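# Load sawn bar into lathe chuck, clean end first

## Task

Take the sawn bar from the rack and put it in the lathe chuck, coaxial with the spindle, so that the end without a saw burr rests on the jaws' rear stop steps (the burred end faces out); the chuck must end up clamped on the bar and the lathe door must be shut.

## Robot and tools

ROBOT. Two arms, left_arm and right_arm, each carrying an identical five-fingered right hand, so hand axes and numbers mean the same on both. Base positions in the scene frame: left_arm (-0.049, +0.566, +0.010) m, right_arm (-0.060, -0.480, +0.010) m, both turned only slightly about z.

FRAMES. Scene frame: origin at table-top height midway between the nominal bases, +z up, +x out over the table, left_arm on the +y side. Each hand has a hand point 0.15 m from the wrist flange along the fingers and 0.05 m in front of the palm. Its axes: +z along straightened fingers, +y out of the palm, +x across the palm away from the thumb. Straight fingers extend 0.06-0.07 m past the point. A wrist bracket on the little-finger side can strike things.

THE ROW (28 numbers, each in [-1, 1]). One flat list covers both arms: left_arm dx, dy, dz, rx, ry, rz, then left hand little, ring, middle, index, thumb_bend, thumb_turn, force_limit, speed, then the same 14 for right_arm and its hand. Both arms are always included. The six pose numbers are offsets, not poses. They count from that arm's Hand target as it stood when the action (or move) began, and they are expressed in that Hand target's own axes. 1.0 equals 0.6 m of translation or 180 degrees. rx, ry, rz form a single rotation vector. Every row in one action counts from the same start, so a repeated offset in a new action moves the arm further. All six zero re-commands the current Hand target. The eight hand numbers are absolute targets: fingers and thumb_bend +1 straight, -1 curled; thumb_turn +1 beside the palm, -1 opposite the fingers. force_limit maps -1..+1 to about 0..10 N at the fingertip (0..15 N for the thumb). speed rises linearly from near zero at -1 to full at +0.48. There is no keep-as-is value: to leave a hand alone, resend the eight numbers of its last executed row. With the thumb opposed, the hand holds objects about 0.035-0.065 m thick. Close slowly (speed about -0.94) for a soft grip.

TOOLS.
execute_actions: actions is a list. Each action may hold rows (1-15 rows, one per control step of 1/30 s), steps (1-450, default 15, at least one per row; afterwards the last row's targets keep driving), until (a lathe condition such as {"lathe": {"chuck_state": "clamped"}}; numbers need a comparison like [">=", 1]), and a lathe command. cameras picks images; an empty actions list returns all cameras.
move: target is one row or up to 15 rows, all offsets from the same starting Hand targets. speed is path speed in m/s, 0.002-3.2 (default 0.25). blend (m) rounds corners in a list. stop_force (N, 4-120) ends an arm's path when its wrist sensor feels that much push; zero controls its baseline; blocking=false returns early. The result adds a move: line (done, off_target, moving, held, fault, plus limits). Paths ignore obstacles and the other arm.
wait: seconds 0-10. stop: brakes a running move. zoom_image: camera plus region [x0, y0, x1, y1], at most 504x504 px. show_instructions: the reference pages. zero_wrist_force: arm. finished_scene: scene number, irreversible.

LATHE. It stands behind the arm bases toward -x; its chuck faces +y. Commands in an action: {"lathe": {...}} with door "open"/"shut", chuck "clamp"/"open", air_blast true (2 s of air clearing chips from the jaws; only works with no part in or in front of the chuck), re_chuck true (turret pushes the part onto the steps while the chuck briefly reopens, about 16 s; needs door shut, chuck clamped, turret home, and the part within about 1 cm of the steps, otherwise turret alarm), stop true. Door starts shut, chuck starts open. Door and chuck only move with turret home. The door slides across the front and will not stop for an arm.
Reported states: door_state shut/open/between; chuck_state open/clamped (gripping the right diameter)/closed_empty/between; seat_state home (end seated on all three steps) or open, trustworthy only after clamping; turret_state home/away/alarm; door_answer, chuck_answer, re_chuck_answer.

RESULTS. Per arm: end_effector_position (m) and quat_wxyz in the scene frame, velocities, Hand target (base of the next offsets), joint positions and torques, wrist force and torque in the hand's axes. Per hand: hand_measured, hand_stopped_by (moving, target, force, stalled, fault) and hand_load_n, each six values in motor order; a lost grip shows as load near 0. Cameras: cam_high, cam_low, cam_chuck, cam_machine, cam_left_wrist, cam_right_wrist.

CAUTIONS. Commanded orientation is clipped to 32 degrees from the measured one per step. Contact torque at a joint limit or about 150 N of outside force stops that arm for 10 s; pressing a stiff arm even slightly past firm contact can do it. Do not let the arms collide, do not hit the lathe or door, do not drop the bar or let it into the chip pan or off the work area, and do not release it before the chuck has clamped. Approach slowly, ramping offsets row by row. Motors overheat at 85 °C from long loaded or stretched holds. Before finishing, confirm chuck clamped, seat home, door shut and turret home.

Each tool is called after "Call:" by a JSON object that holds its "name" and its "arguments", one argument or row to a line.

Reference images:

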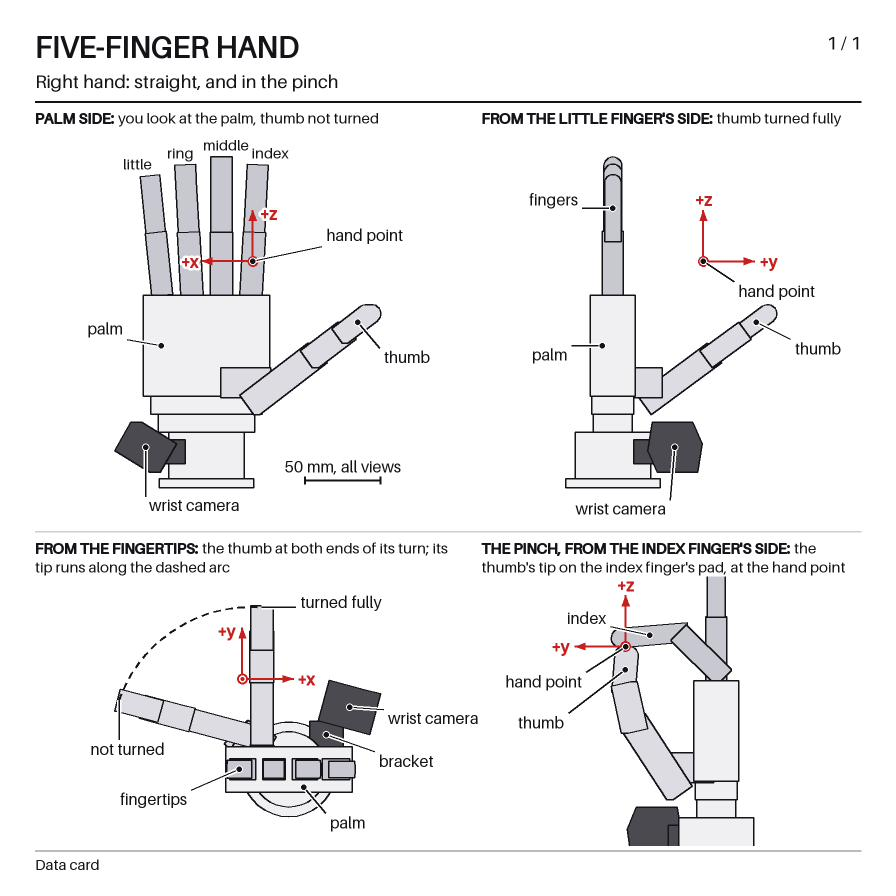

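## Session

Call:
{"name": "execute_actions", "arguments": {
  "actions": [
    {"lathe":{"door":"open","air_blast":true},"steps":3}
  ],
  "cameras": ["all"]
}}

Call:
{"name": "zoom_image", "arguments": {
  "camera": "cam_high",
  "region": [380, 220, 500, 290]
}}

Scene clock: 0.30 s.
left_arm: end_effector_position=(+0.4844, +0.8128, +0.1284) hand_measured=(+1.000, +1.000, +1.000, +1.000, +1.000, +1.000) hand_load_n=(+0.0, +0.0, +0.0, +0.0, +0.0, -0.5) hand_stopped_by=(target, target, target, target, target, target) hand_force_limit=0.00 hand_speed=-0.80 end_effector_quat_wxyz=(-0.537, +0.719, -0.438, +0.049) | right_arm: end_effector_position=(+0.6656, -0.6331, +0.1761) hand_measured=(+1.000, +1.000, +1.000, +1.000, +1.000, +1.000) hand_load_n=(+0.0, +0.0, -0.5, -0.5, +0.0, +0.0) hand_stopped_by=(target, target, target, target, target, target) hand_force_limit=0.00 hand_speed=-0.80 end_effector_quat_wxyz=(-0.122, +0.842, +0.380, -0.362)
Joint positions: left_arm=[-0.359 -1.33 2.217 0.097 0.525 -3.601] | right_arm=[-0.263 -0.692 1.215 1.796 1.832 0.551]
Joint torques (N m): left_arm=[-3.87 -42.98 -24.52 2.46 -1.37 0.11] | right_arm=[-1.61 -97.74 -34.15 4.33 0.35 -0.04]
Motor temperatures (°C): left_arm=[25 28 23 29 31 33] | right_arm=[24 23 22 28 27 31]
Wrist force (N): left_arm=[-0.2 0.1 0.1] | right_arm=[0.1 -0.1 -0.1]
Wrist torque (N m): left_arm=[0.01 0.03 0.00] | right_arm=[-0.02 -0.01 0.00]
Wrist force, peak (N): left_arm=[0.0 0.4 0.0] | right_arm=[0.3 0.0 -0.3]
Hand target: left_arm +0.4844, +0.8128, +0.1284; -0.537, +0.719, -0.438, +0.049 | right_arm +0.6656, -0.6331, +0.1761; -0.122, +0.842, +0.380, -0.362
lathe: door_state=between chuck_state=open seat_state=open turret_state=home door_answer=taken chuck_answer=taken re_chuck_answer=taken
camera_calibration:
cam_left_wrist: T_world_to_cam=[[-0.354082, -0.221521, -0.9086, 0.469785], [-0.918451, 0.265493, 0.293193, 0.203441], [0.176279, 0.938319, -0.297462, -0.694697], [0, 0, 0, 1]] pos_world=[0.475653, 0.701902, 0.160553]
cam_right_wrist: T_world_to_cam=[[0.642818, -0.49986, -0.580452, -0.641769], [-0.00711556, -0.761616, 0.64799, -0.57339], [-0.765986, -0.412409, -0.493137, 0.451317], [0, 0, 0, 1]] pos_world=[0.754164, -0.57137, 0.221595]

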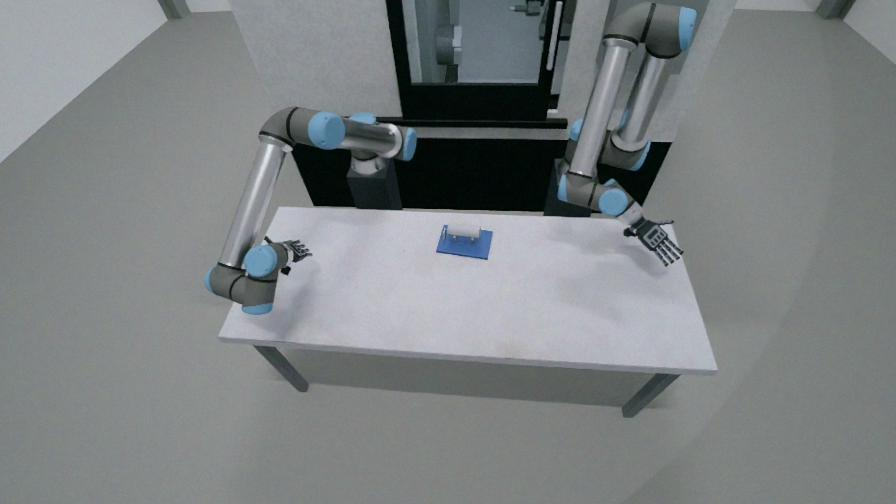

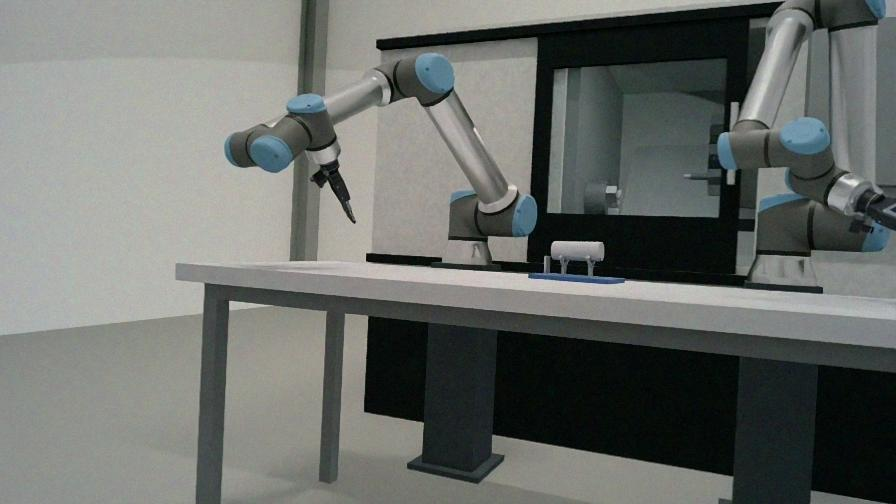

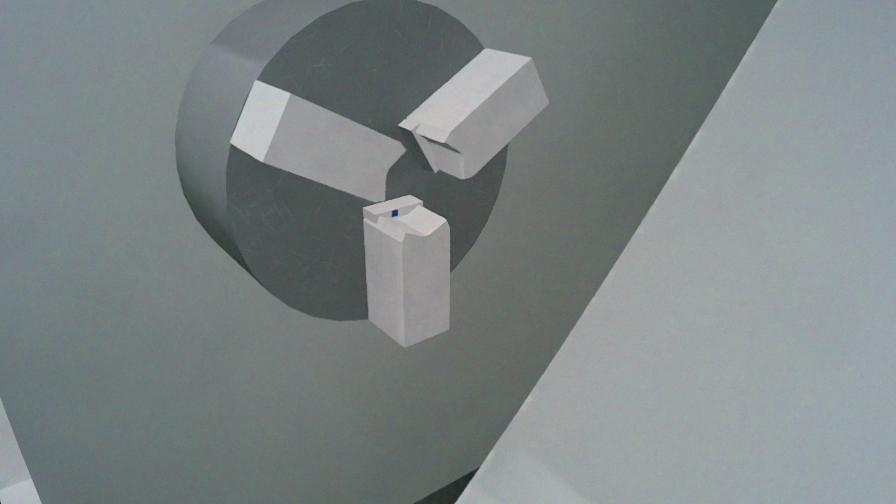

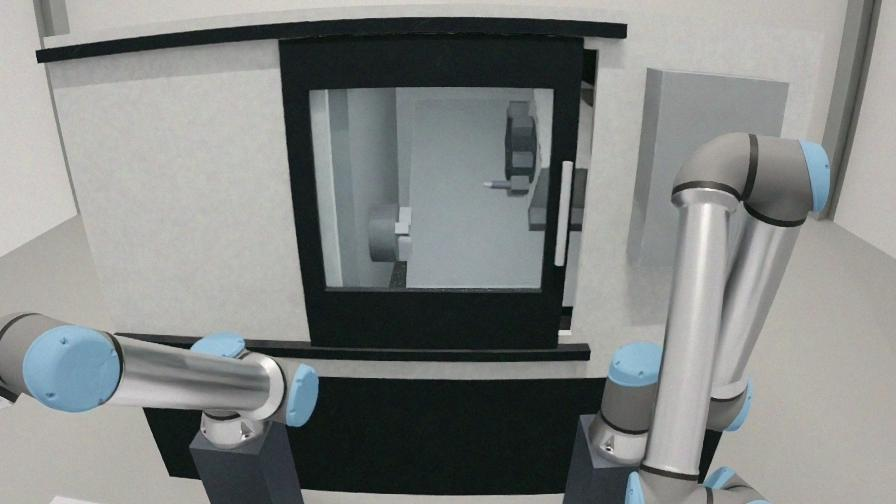

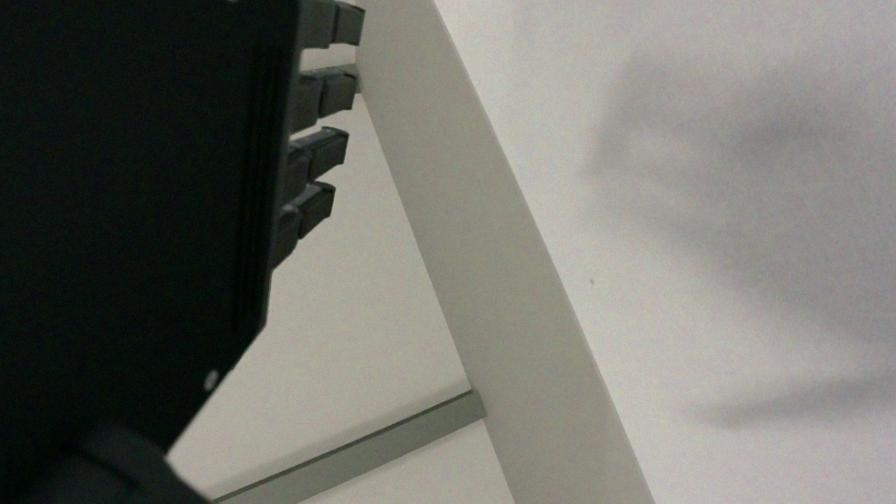

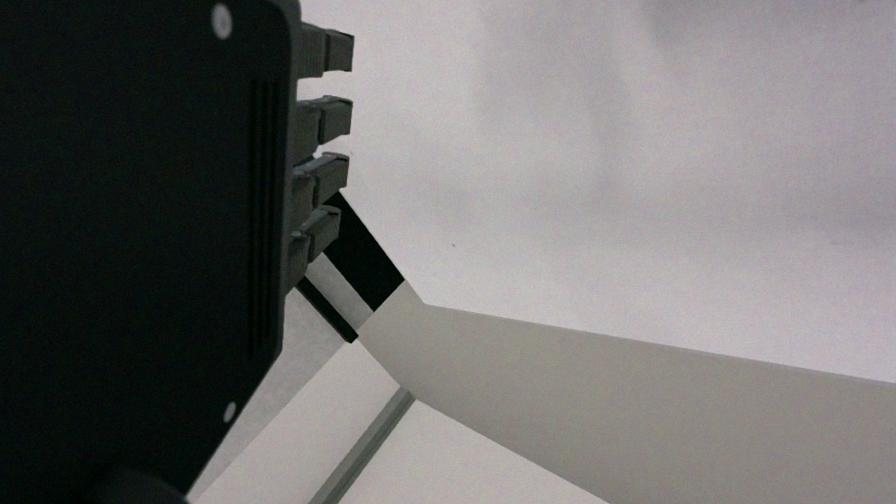

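Scaled by 4.200 from the camera's 896x504 image, which has a finer 1280x720 frame.

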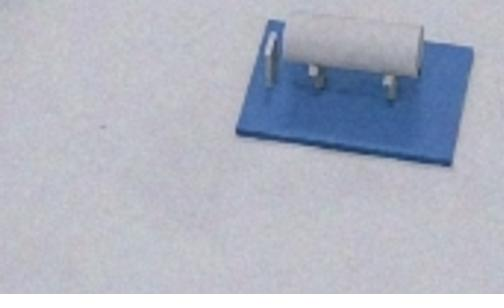

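Call:
{"name": "zoom_image", "arguments": {
  "camera": "cam_low",
  "region": [520, 220, 640, 300]
}}

Call:
{"name": "zoom_image", "arguments": {
  "camera": "cam_high",
  "region": [430, 215, 500, 265]
}}

Scaled by 4.200 from the camera's 896x504 image, which has a finer 1280x720 frame.

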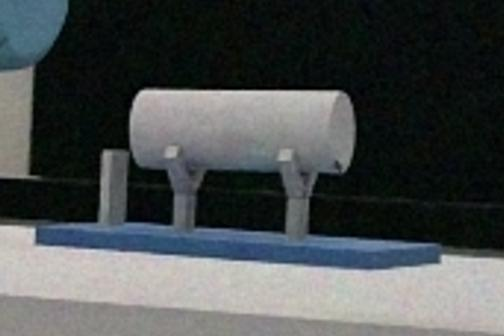

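Scaled by 7.200 from the camera's 896x504 image, which has a finer 1280x720 frame.

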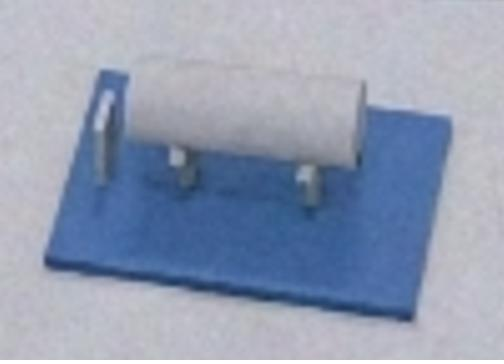

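Call:
{"name": "move", "arguments": {
  "target": [
    [0.0598,-0.255,-0.4442,-0.12,-0.2605,-0.291,1,1,1,1,1,1,0.4,-0.5,0,0,0,0,0,0,1,1,1,1,1,1,0,-0.8],
    [0.7233,-0.1492,-0.8862,-0.24,-0.521,-0.582,1,1,1,1,1,1,0.4,-0.5,0,0,0,0,0,0,1,1,1,1,1,1,0,-0.8]
  ],
  "speed": 0.4,
  "blend": [0.06,0],
  "cameras": ["cam_left_wrist", "cam_machine", "cam_high"]
}}

Scene clock: 84.33 s.
left_arm: end_effector_position=(+0.5131, +0.1325, +0.2500) hand_measured=(+1.000, +1.000, +1.000, +1.000, +1.000, +1.000) hand_load_n=(+0.0, +0.0, +0.0, +0.0, +0.0, +0.0) hand_stopped_by=(target, target, target, target, target, target) hand_force_limit=0.40 hand_speed=-0.50 end_effector_quat_wxyz=(-0.187, +0.789, +0.469, -0.352) | right_arm: end_effector_position=(+0.6656, -0.6331, +0.1761) hand_measured=(+1.000, +1.000, +1.000, +1.000, +1.000, +1.000) hand_load_n=(+0.0, +0.0, +0.0, +0.0, +0.0, -0.5) hand_stopped_by=(target, target, target, target, target, target) hand_force_limit=0.00 hand_speed=-0.80 end_effector_quat_wxyz=(-0.122, +0.842, +0.380, -0.362)
Joint positions: left_arm=[-0.712 -0.875 1.383 1.736 2.079 -6.285] | right_arm=[-0.263 -0.692 1.215 1.796 1.832 0.551]
Joint torques (N m): left_arm=[17.51 -70.16 -38.86 6.99 2.93 -2.61] | right_arm=[-0.53 -97.59 -33.97 5.26 -0.94 -2.4]
Wrist force (N): left_arm=[0.3 1.0 -0.6] | right_arm=[0.1 0.0 0.0]
Wrist torque (N m): left_arm=[0.23 0.01 0.09] | right_arm=[-0.01 -0.02 0.00]
Wrist force, peak (N): left_arm=[-0.2 2.1 -0.3] | right_arm=[0.7 0.2 0.1]
Hand target: left_arm +0.5128, +0.1319, +0.2499; -0.184, +0.691, +0.673, -0.190 | right_arm +0.6656, -0.6331, +0.1761; -0.122, +0.842, +0.380, -0.362
Off the commanded pose: left_arm 0.001 m, 34 deg; orientation clipped | right_arm 0.000 m, 0 deg.
lathe: door_state=open chuck_state=open seat_state=open turret_state=home door_answer=taken chuck_answer=taken re_chuck_answer=taken
joint sent to its limit (left arm) — joint 6 (wrist 3), lower limit.
move: off_target (left_arm); limits=paced
camera_calibration:
cam_left_wrist: T_world_to_cam=[[0.654872, -0.209693, -0.726066, -0.125294], [0.212326, -0.870988, 0.443054, -0.0923614], [-0.7253, -0.444307, -0.525863, 0.677606], [0, 0, 0, 1]] pos_world=[0.59313, 0.194346, 0.306277]
Images, in order (width x height): cam_high 896x504, cam_machine 896x504, cam_left_wrist 896x504.

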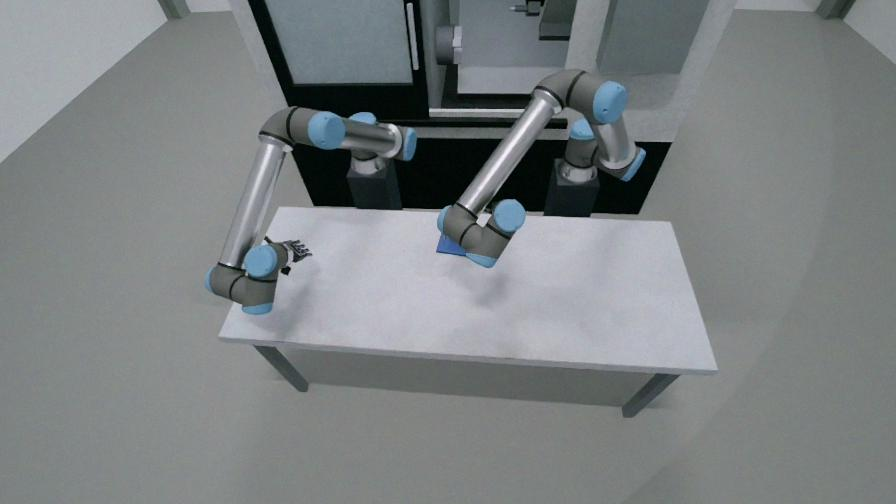

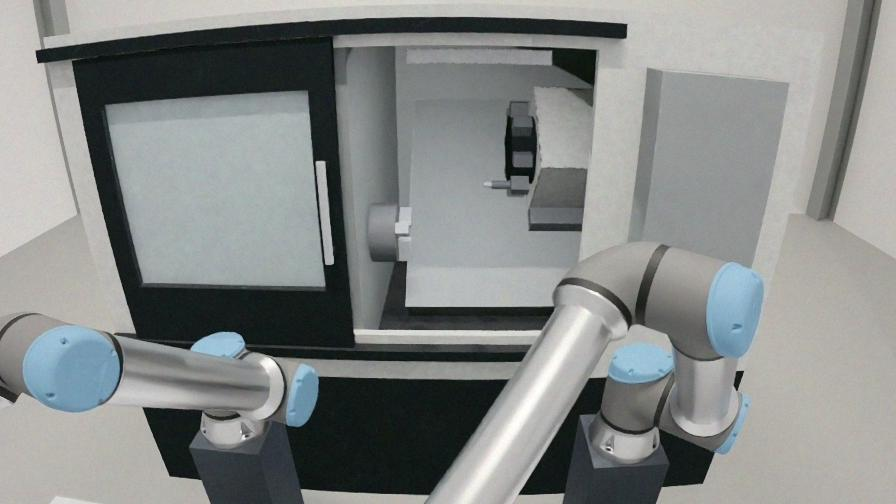

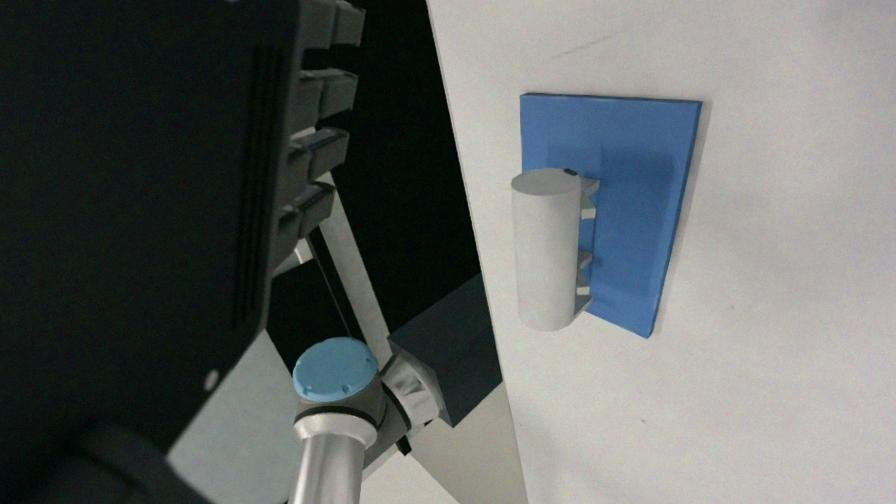

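Call:
{"name": "move", "arguments": {
  "target": [
    [0,0,0,0,0,0.5,1,1,1,1,1,1,0.4,-0.5,0,0,0,0,0,0,1,1,1,1,1,1,0,-0.8],
    [0,0,0,0,0,1.0,1,1,1,1,1,1,0.4,-0.5,0,0,0,0,0,0,1,1,1,1,1,1,0,-0.8],
    [0,0,0,0,0,-0.5,1,1,1,1,1,1,0.4,-0.5,0,0,0,0,0,0,1,1,1,1,1,1,0,-0.8],
    [0,0,0,0,0,0,1,1,1,1,1,1,0.4,-0.5,0,0,0,0,0,0,1,1,1,1,1,1,0,-0.8]
  ],
  "speed": 0.6,
  "cameras": ["cam_left_wrist", "cam_chuck", "cam_high"]
}}

Scene clock: 161.07 s.
left_arm: end_effector_position=(+0.5128, +0.1319, +0.2499) hand_measured=(+1.000, +1.000, +1.000, +1.000, +1.000, +1.000) hand_load_n=(+0.0, +0.0, +0.0, +0.0, +0.0, +0.0) hand_stopped_by=(target, target, target, target, target, target) hand_force_limit=0.40 hand_speed=-0.50 end_effector_quat_wxyz=(-0.184, +0.691, +0.673, -0.190) | right_arm: end_effector_position=(+0.6656, -0.6331, +0.1761) hand_measured=(+1.000, +1.000, +1.000, +1.000, +1.000, +1.000) hand_load_n=(+0.0, +0.0, +0.0, +0.0, +0.0, -0.5) hand_stopped_by=(target, target, target, target, target, target) hand_force_limit=0.00 hand_speed=-0.80 end_effector_quat_wxyz=(-0.122, +0.842, +0.380, -0.362)
Joint positions: left_arm=[-0.817 -0.995 1.431 1.531 1.941 -0.685] | right_arm=[-0.263 -0.692 1.215 1.796 1.832 0.551]
Joint torques (N m): left_arm=[18.72 -64.39 -40.68 6.92 3.3 1.86] | right_arm=[-1.45 -97.44 -34.57 5.94 -2.24 -2.77]
Wrist force (N): left_arm=[1.5 0.3 -0.5] | right_arm=[0.0 0.2 0.2]
Wrist torque (N m): left_arm=[0.11 -0.23 0.08] | right_arm=[0.01 -0.01 0.01]
Wrist force, peak (N): left_arm=[2.4 0.3 0.4] | right_arm=[0.6 -0.2 0.0]
Hand target: left_arm +0.5128, +0.1319, +0.2499; -0.184, +0.691, +0.673, -0.190 | right_arm +0.6656, -0.6331, +0.1761; -0.122, +0.842, +0.380, -0.362
Off the commanded pose: left_arm 0.000 m, 0 deg | right_arm 0.000 m, 0 deg.
lathe: door_state=open chuck_state=open seat_state=open turret_state=home door_answer=taken chuck_answer=taken re_chuck_answer=taken
move: done
camera_calibration:
cam_left_wrist: T_world_to_cam=[[0.813337, 0.273745, -0.513368, -0.323302], [0.440439, -0.86624, 0.235886, -0.158558], [-0.380128, -0.417962, -0.825113, 0.571427], [0, 0, 0, 1]] pos_world=[0.550004, 0.189988, 0.34292]
Images, in order (width x height): cam_high 896x504, cam_chuck 896x504, cam_left_wrist 896x504.

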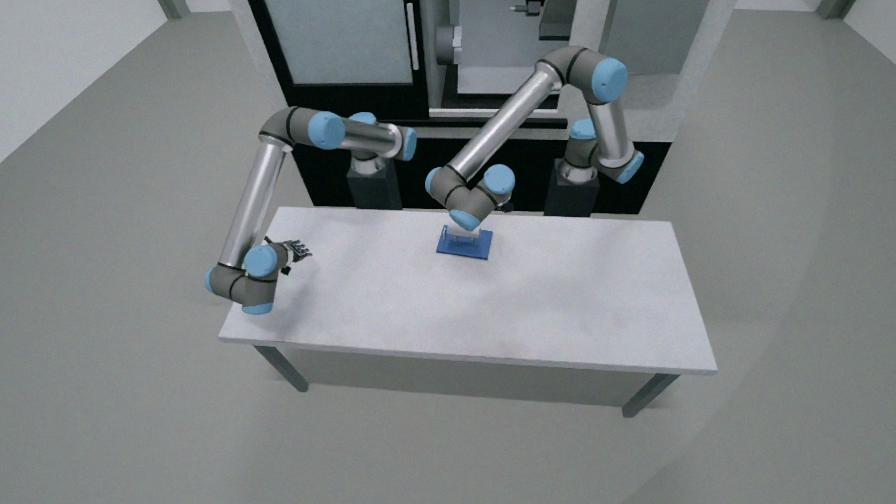

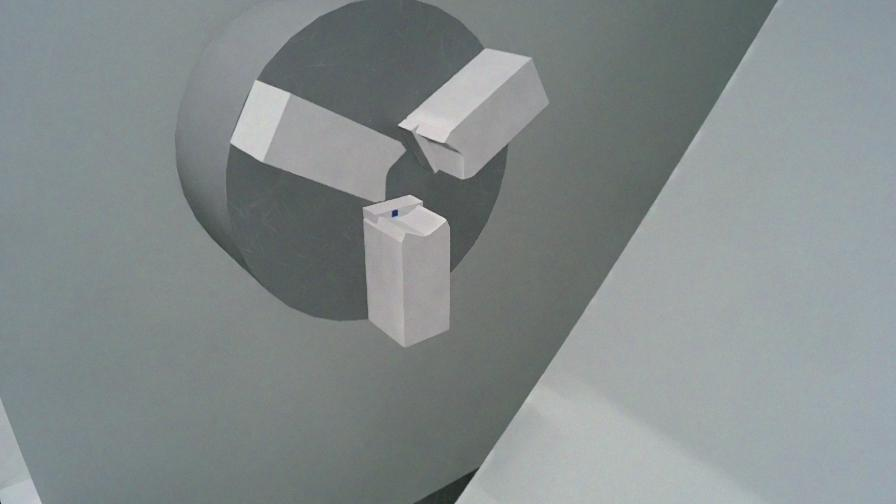

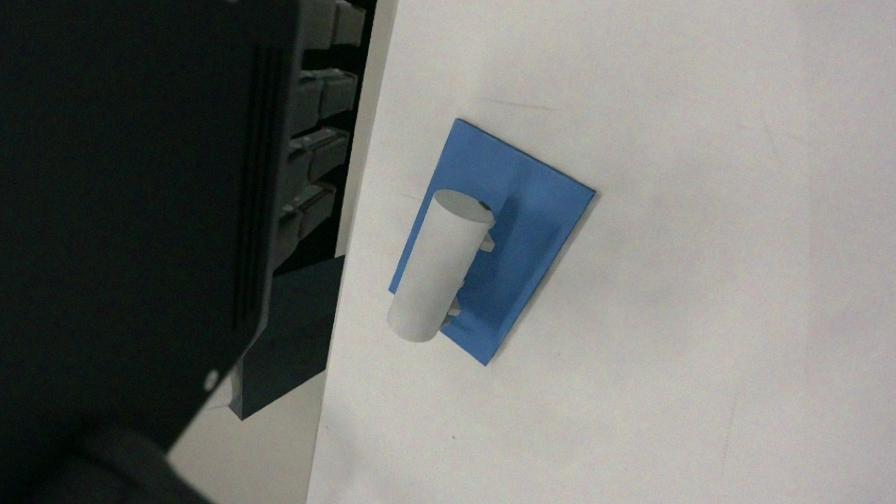

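Call:
{"name": "execute_actions", "arguments": {
  "actions": [
    {"lathe":{"air_blast":true},"steps":70}
  ],
  "cameras": ["cam_chuck", "cam_left_wrist"]
}}

Call:
{"name": "zoom_image", "arguments": {
  "camera": "cam_left_wrist",
  "region": [370, 100, 610, 380]
}}

Call:
{"name": "zoom_image", "arguments": {
  "camera": "cam_chuck",
  "region": [330, 160, 490, 250]
}}

Scene clock: 168.00 s.
left_arm: end_effector_position=(+0.5128, +0.1319, +0.2499) hand_measured=(+1.000, +1.000, +1.000, +1.000, +1.000, +1.000) hand_load_n=(+0.0, -0.5, +0.0, +0.0, +0.0, -0.5) hand_stopped_by=(target, target, target, target, target, target) hand_force_limit=0.40 hand_speed=-0.50 end_effector_quat_wxyz=(-0.184, +0.691, +0.673, -0.190) | right_arm: end_effector_position=(+0.6656, -0.6331, +0.1761) hand_measured=(+1.000, +1.000, +1.000, +1.000, +1.000, +1.000) hand_load_n=(+0.0, +0.0, +0.0, +0.0, -0.5, +0.0) hand_stopped_by=(target, target, target, target, target, target) hand_force_limit=0.00 hand_speed=-0.80 end_effector_quat_wxyz=(-0.122, +0.842, +0.380, -0.362)
Joint positions: left_arm=[-0.817 -0.995 1.431 1.531 1.941 -0.685] | right_arm=[-0.263 -0.692 1.215 1.796 1.832 0.551]
Joint torques (N m): left_arm=[16.13 -63.32 -40.63 7.03 3.48 2.4] | right_arm=[-0.27 -98.69 -34.46 6.05 -2.35 -2.76]
Wrist force (N): left_arm=[1.5 0.6 -0.3] | right_arm=[0.0 0.3 0.1]
Wrist torque (N m): left_arm=[0.14 -0.23 0.10] | right_arm=[0.04 -0.01 0.02]
Wrist force, peak (N): left_arm=[1.9 0.2 -1.0] | right_arm=[0.2 -0.4 0.4]
Hand target: left_arm +0.5128, +0.1319, +0.2499; -0.184, +0.691, +0.673, -0.190 | right_arm +0.6656, -0.6331, +0.1761; -0.122, +0.842, +0.380, -0.362
Off the commanded pose: left_arm 0.000 m, 0 deg | right_arm 0.000 m, 0 deg.
lathe: door_state=open chuck_state=open seat_state=open turret_state=home door_answer=taken chuck_answer=taken re_chuck_answer=taken
camera_calibration:
cam_left_wrist: T_world_to_cam=[[0.813395, 0.273376, -0.513472, -0.32331], [0.440153, -0.866355, 0.235996, -0.158461], [-0.380333, -0.417964, -0.825017, 0.571546], [0, 0, 0, 1]] pos_world=[0.550103, 0.189988, 0.342921]
Images, in order (width x height): cam_chuck 896x504, cam_left_wrist 896x504.

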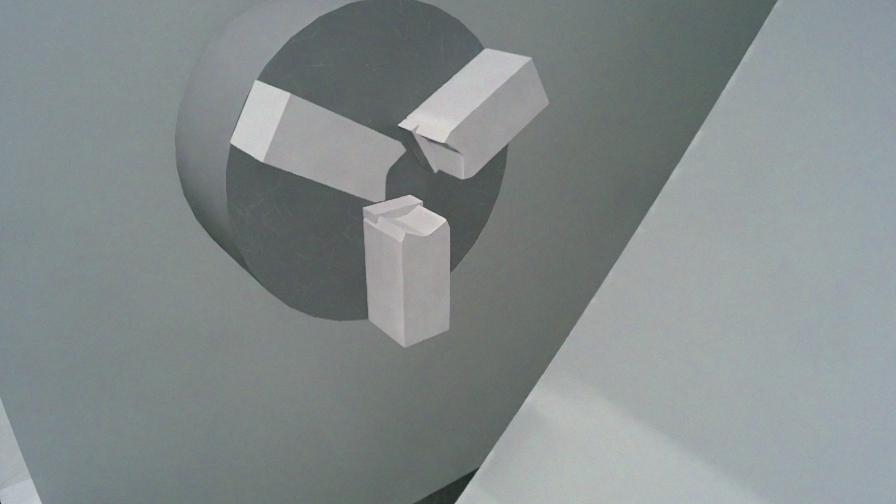

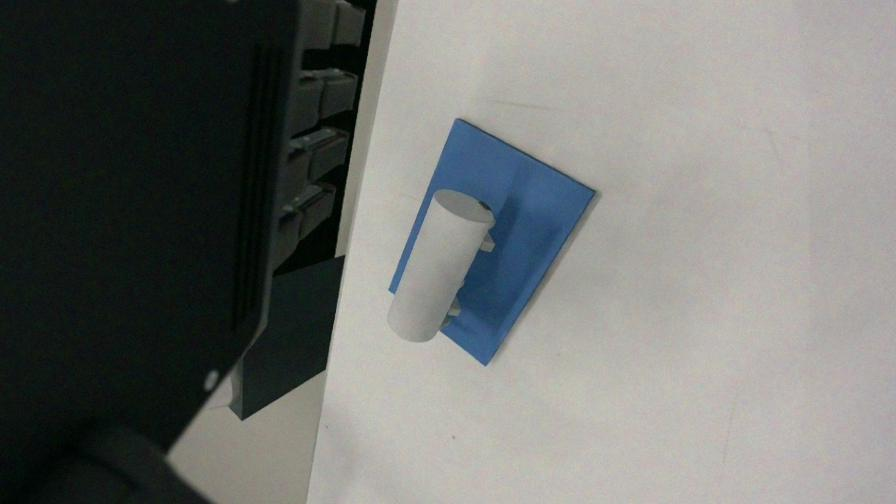

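Scaled by 1.800 from the camera's 896x504 image, which has a finer 1280x720 frame.

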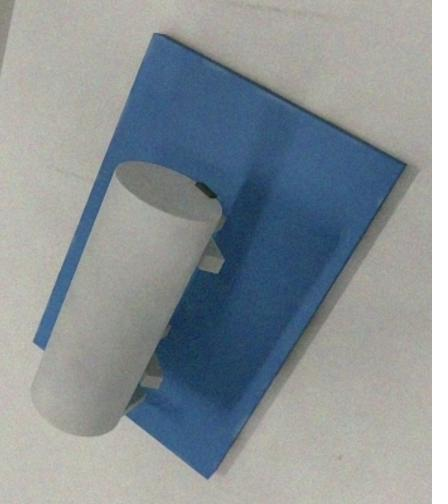

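Scaled by 3.150 from the camera's 896x504 image, which has a finer 1280x720 frame.

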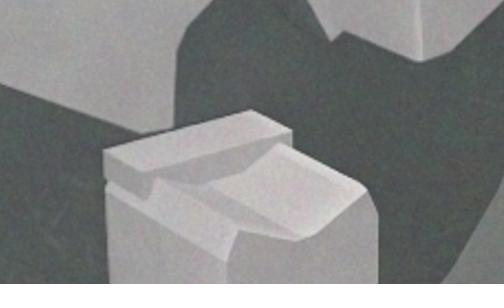

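Call:
{"name": "zoom_image", "arguments": {
  "camera": "cam_left_wrist",
  "region": [380, 180, 510, 350]
}}

Scaled by 2.965 from the camera's 896x504 image, which has a finer 1280x720 frame.

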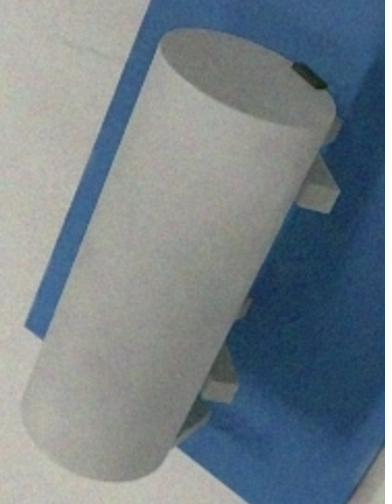

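Call:
{"name": "wait", "arguments": {
  "seconds": 0.1,
  "cameras": ["cam_low", "cam_high"]
}}

Call:
{"name": "zoom_image", "arguments": {
  "camera": "cam_low",
  "region": [420, 160, 600, 300]
}}

Call:
{"name": "zoom_image", "arguments": {
  "camera": "cam_high",
  "region": [420, 200, 520, 270]
}}

Scene clock: 231.20 s.
left_arm: end_effector_position=(+0.5128, +0.1319, +0.2499) hand_measured=(+1.000, +1.000, +1.000, +1.000, +1.000, +1.000) hand_load_n=(+0.0, +0.0, +0.0, +0.0, +0.0, +0.0) hand_stopped_by=(target, target, target, target, target, target) hand_force_limit=0.40 hand_speed=-0.50 end_effector_quat_wxyz=(-0.184, +0.691, +0.673, -0.190) | right_arm: end_effector_position=(+0.6656, -0.6331, +0.1761) hand_measured=(+1.000, +1.000, +1.000, +1.000, +1.000, +1.000) hand_load_n=(+0.0, +0.0, +0.0, +0.0, +0.0, -0.5) hand_stopped_by=(target, target, target, target, target, target) hand_force_limit=0.00 hand_speed=-0.80 end_effector_quat_wxyz=(-0.122, +0.842, +0.380, -0.362)
Joint positions: left_arm=[-0.817 -0.995 1.431 1.531 1.941 -0.685] | right_arm=[-0.263 -0.692 1.215 1.796 1.832 0.551]
Joint torques (N m): left_arm=[14.37 -69.74 -39.1 6.05 3.05 2.42] | right_arm=[-0.68 -98.08 -34.54 6.4 -2.61 -2.65]
Wrist force (N): left_arm=[1.8 0.3 -0.3] | right_arm=[0.1 -0.1 0.3]
Wrist torque (N m): left_arm=[0.11 -0.28 0.11] | right_arm=[-0.04 -0.03 0.01]
Wrist force, peak (N): left_arm=[2.2 0.6 -0.5] | right_arm=[0.4 0.1 0.5]
Hand target: left_arm +0.5128, +0.1319, +0.2499; -0.184, +0.691, +0.673, -0.190 | right_arm +0.6656, -0.6331, +0.1761; -0.122, +0.842, +0.380, -0.362
Off the commanded pose: left_arm 0.000 m, 0 deg | right_arm 0.000 m, 0 deg.
lathe: door_state=open chuck_state=open seat_state=open turret_state=home door_answer=taken chuck_answer=taken re_chuck_answer=taken
wait: 0.10 s; at rest from the start
Images, in order (width x height): cam_high 896x504, cam_low 896x504.

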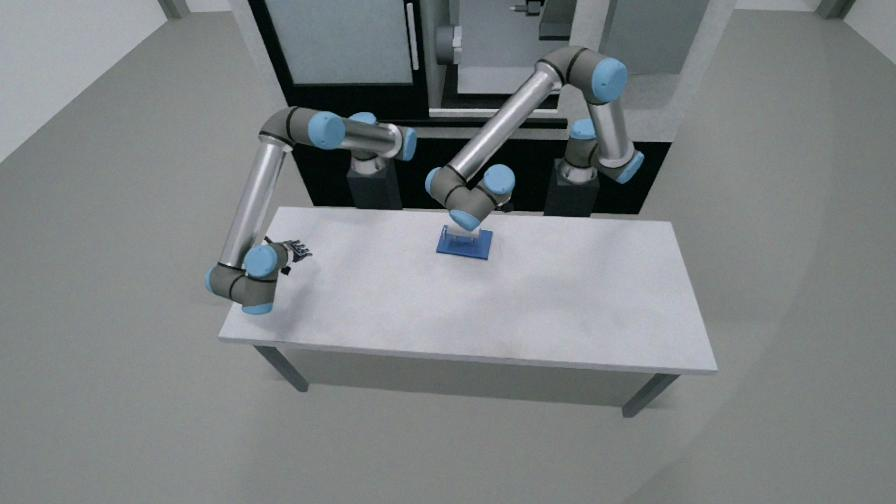

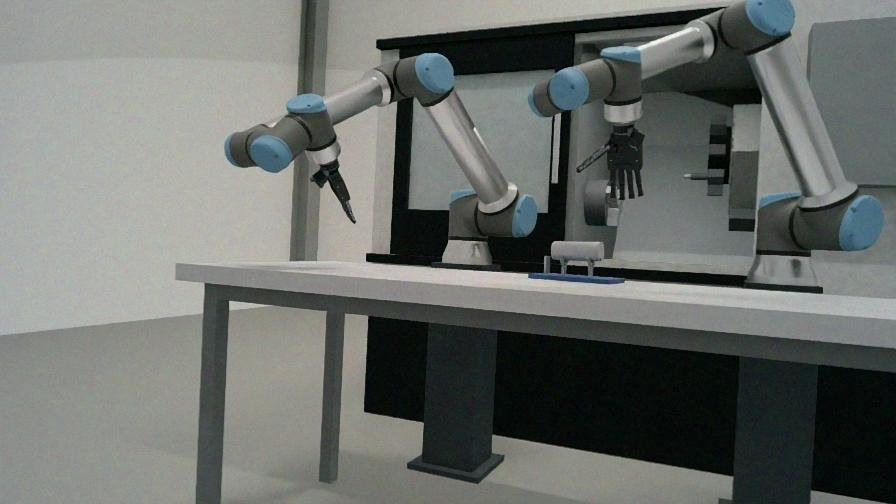

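Scaled by 2.800 from the camera's 896x504 image, which has a finer 1280x720 frame.

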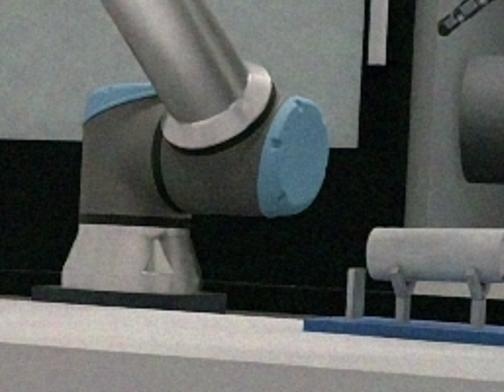

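Scaled by 5.040 from the camera's 896x504 image, which has a finer 1280x720 frame.

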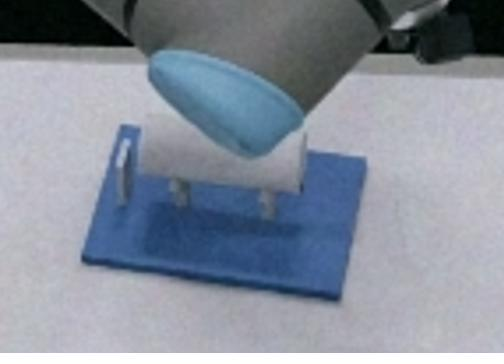

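Call:
{"name": "zoom_image", "arguments": {
  "camera": "cam_low",
  "region": [520, 225, 630, 290]
}}

Scaled by 4.582 from the camera's 896x504 image, which has a finer 1280x720 frame.

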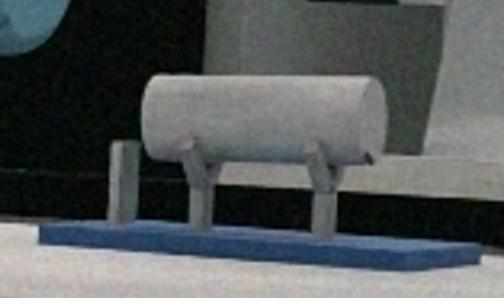

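Call:
{"name": "move", "arguments": {
  "target": [-0.1767,0.0850,0.2158,0.1077,0.0229,0.0196,1,1,1,1,1,-1,0.4,-0.5,0,0,0,0,0,0,1,1,1,1,1,1,0,-0.8],
  "speed": 0.2,
  "cameras": ["cam_left_wrist", "cam_low"]
}}

Call:
{"name": "zoom_image", "arguments": {
  "camera": "cam_low",
  "region": [500, 190, 640, 290]
}}

Scene clock: 313.97 s.
left_arm: end_effector_position=(+0.4881, +0.0245, +0.1141) hand_measured=(+1.000, +1.000, +1.000, +1.000, +1.000, -1.000) hand_load_n=(+0.0, +0.0, +0.0, +0.0, -0.5, +0.0) hand_stopped_by=(target, target, target, target, target, target) hand_force_limit=0.40 hand_speed=-0.50 end_effector_quat_wxyz=(-0.316, +0.676, +0.603, -0.281) | right_arm: end_effector_position=(+0.6656, -0.6331, +0.1761) hand_measured=(+1.000, +1.000, +1.000, +1.000, +1.000, +1.000) hand_load_n=(+0.0, +0.0, +0.0, +0.0, +0.0, +0.0) hand_stopped_by=(target, target, target, target, target, target) hand_force_limit=0.00 hand_speed=-0.80 end_effector_quat_wxyz=(-0.122, +0.842, +0.380, -0.362)
Joint positions: left_arm=[-0.874 -0.67 1.262 1.706 2.106 -0.52] | right_arm=[-0.263 -0.692 1.215 1.796 1.832 0.551]
Joint torques (N m): left_arm=[-23.19 -79.84 -37.2 6.47 3.27 2.51] | right_arm=[-0.19 -99.49 -34.26 6.59 -2.88 -2.67]
Wrist force (N): left_arm=[0.7 -0.2 0.1] | right_arm=[0.1 -0.4 -0.2]
Wrist torque (N m): left_arm=[0.03 -0.11 -0.07] | right_arm=[-0.06 -0.01 0.00]
Wrist force, peak (N): left_arm=[2.7 0.1 -1.1] | right_arm=[-0.1 -0.3 0.6]
Hand target: left_arm +0.4881, +0.0245, +0.1141; -0.316, +0.676, +0.603, -0.281 | right_arm +0.6656, -0.6331, +0.1761; -0.122, +0.842, +0.380, -0.362
Off the commanded pose: left_arm 0.000 m, 0 deg | right_arm 0.000 m, 0 deg.
lathe: door_state=open chuck_state=open seat_state=open turret_state=home door_answer=taken chuck_answer=taken re_chuck_answer=taken
move: done
camera_calibration:
cam_left_wrist: T_world_to_cam=[[0.623053, 0.229039, -0.747894, -0.222901], [0.405345, -0.912303, 0.0582945, -0.170248], [-0.668955, -0.339476, -0.661253, 0.525408], [0, 0, 0, 1]] pos_world=[0.559362, 0.0740985, 0.190646]
Images, in order (width x height): cam_low 896x504, cam_left_wrist 896x504.

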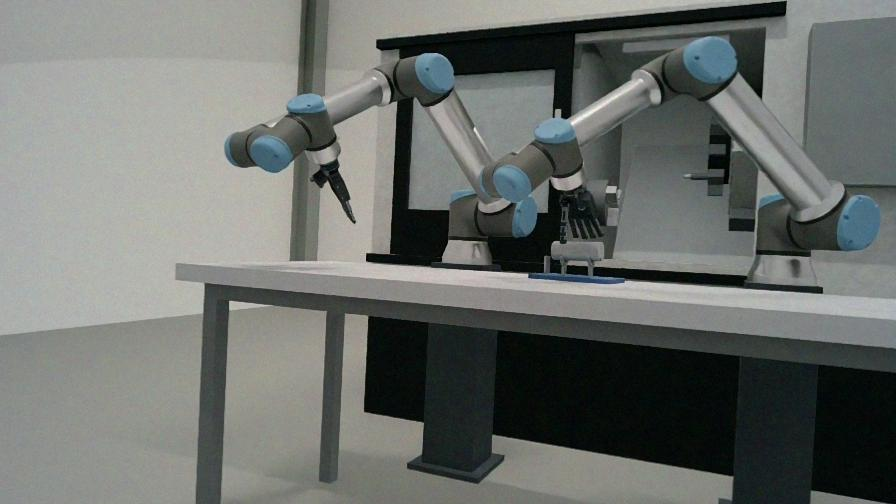

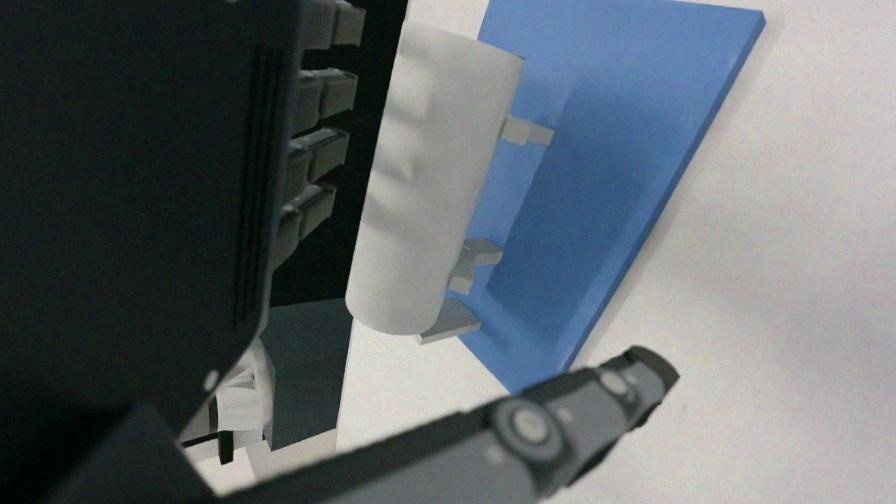

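Scaled by 3.600 from the camera's 896x504 image, which has a finer 1280x720 frame.

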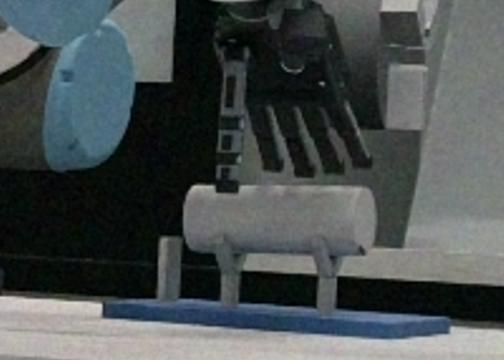

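Call:
{"name": "zoom_image", "arguments": {
  "camera": "cam_left_wrist",
  "region": [330, 180, 530, 350]
}}

Call:
{"name": "zoom_image", "arguments": {
  "camera": "cam_left_wrist",
  "region": [370, 0, 570, 170]
}}

Scaled by 2.520 from the camera's 896x504 image, which has a finer 1280x720 frame.

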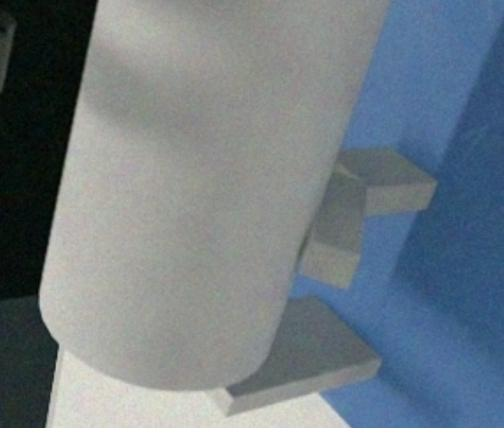

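Scaled by 2.520 from the camera's 896x504 image, which has a finer 1280x720 frame.

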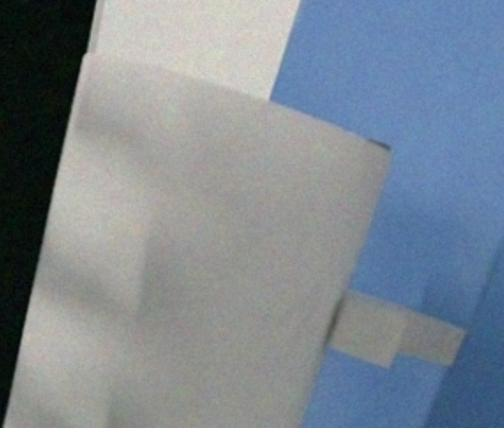

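Call:
{"name": "move", "arguments": {
  "target": [
    [0.0027,-0.0023,0.06,0,0,0,1,1,1,1,1,-1,0.4,-0.5,0,0,0,0,0,0,1,1,1,1,1,1,0,-0.8],
    [0.0027,-0.0023,0.1473,0,0,0,1,1,1,1,1,-1,0.4,-0.5,0,0,0,0,0,0,1,1,1,1,1,1,0,-0.8]
  ],
  "speed": 0.07,
  "stop_force": 6,
  "cameras": ["cam_left_wrist", "cam_low"]
}}

Call:
{"name": "zoom_image", "arguments": {
  "camera": "cam_low",
  "region": [500, 190, 640, 290]
}}

Scene clock: 366.93 s.
left_arm: end_effector_position=(+0.4201, +0.0340, +0.0584) hand_measured=(+1.000, +1.000, +1.000, +1.000, +1.000, -1.000) hand_load_n=(+0.0, +0.0, +0.0, +0.0, +0.0, +0.0) hand_stopped_by=(target, target, target, target, target, target) hand_force_limit=0.40 hand_speed=-0.50 end_effector_quat_wxyz=(-0.316, +0.676, +0.603, -0.281) | right_arm: end_effector_position=(+0.6656, -0.6331, +0.1761) hand_measured=(+1.000, +1.000, +1.000, +1.000, +1.000, +1.000) hand_load_n=(+0.0, -0.5, +0.0, -0.5, +0.0, -0.5) hand_stopped_by=(target, target, target, target, target, target) hand_force_limit=0.00 hand_speed=-0.80 end_effector_quat_wxyz=(-0.122, +0.842, +0.380, -0.362)
Joint positions: left_arm=[-0.929 -0.692 1.427 1.539 2.142 -0.569] | right_arm=[-0.263 -0.692 1.215 1.796 1.832 0.551]
Joint torques (N m): left_arm=[-21.34 -103.79 -21.66 0.83 3.43 -2.5] | right_arm=[-1.01 -98.92 -34.99 6.48 -2.86 -2.84]
Wrist force (N): left_arm=[1.5 0.4 -0.2] | right_arm=[-0.1 0.2 0.2]
Wrist torque (N m): left_arm=[0.12 -0.21 0.11] | right_arm=[0.00 0.00 0.01]
Wrist force, peak (N): left_arm=[1.8 0.1 0.0] | right_arm=[0.4 0.3 0.6]
Hand target: left_arm +0.4201, +0.0340, +0.0584; -0.316, +0.676, +0.603, -0.281 | right_arm +0.6656, -0.6331, +0.1761; -0.122, +0.842, +0.380, -0.362
Off the commanded pose: left_arm 0.000 m, 0 deg | right_arm 0.000 m, 0 deg.
lathe: door_state=open chuck_state=open seat_state=open turret_state=home door_answer=taken chuck_answer=taken re_chuck_answer=taken
move: done
camera_calibration:
cam_left_wrist: T_world_to_cam=[[0.623053, 0.229039, -0.747894, -0.22439], [0.405345, -0.912303, 0.0582945, -0.130679], [-0.668955, -0.339476, -0.661253, 0.446346], [0, 0, 0, 1]] pos_world=[0.491362, 0.0836985, 0.134946]
Images, in order (width x height): cam_low 896x504, cam_left_wrist 896x504.

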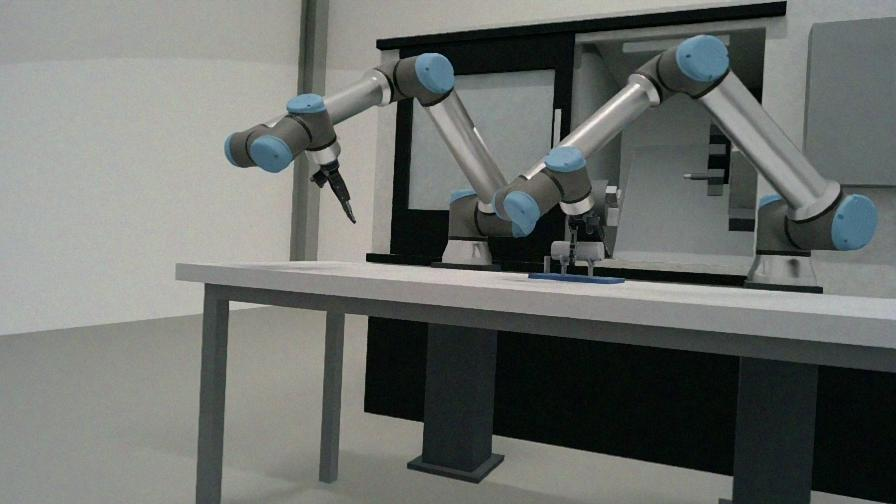

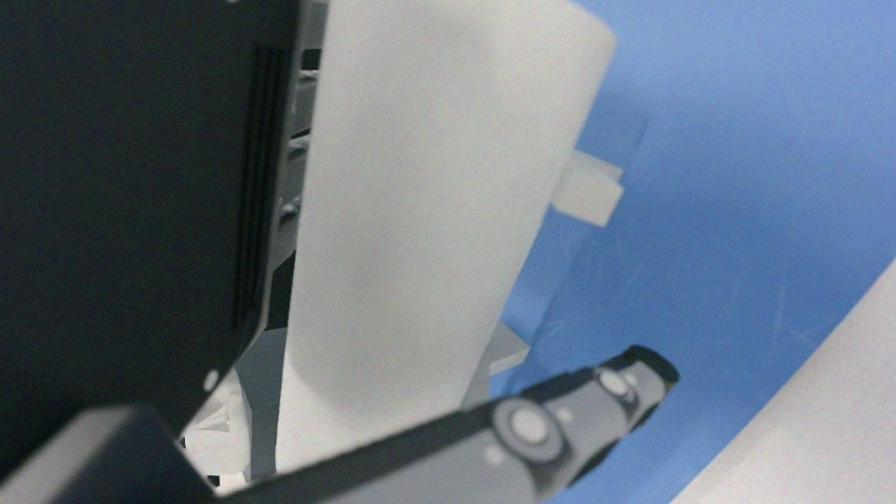

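Scaled by 3.600 from the camera's 896x504 image, which has a finer 1280x720 frame.

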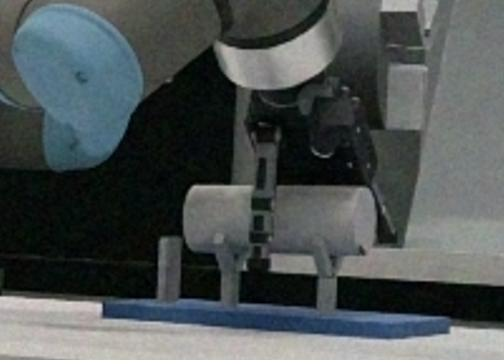

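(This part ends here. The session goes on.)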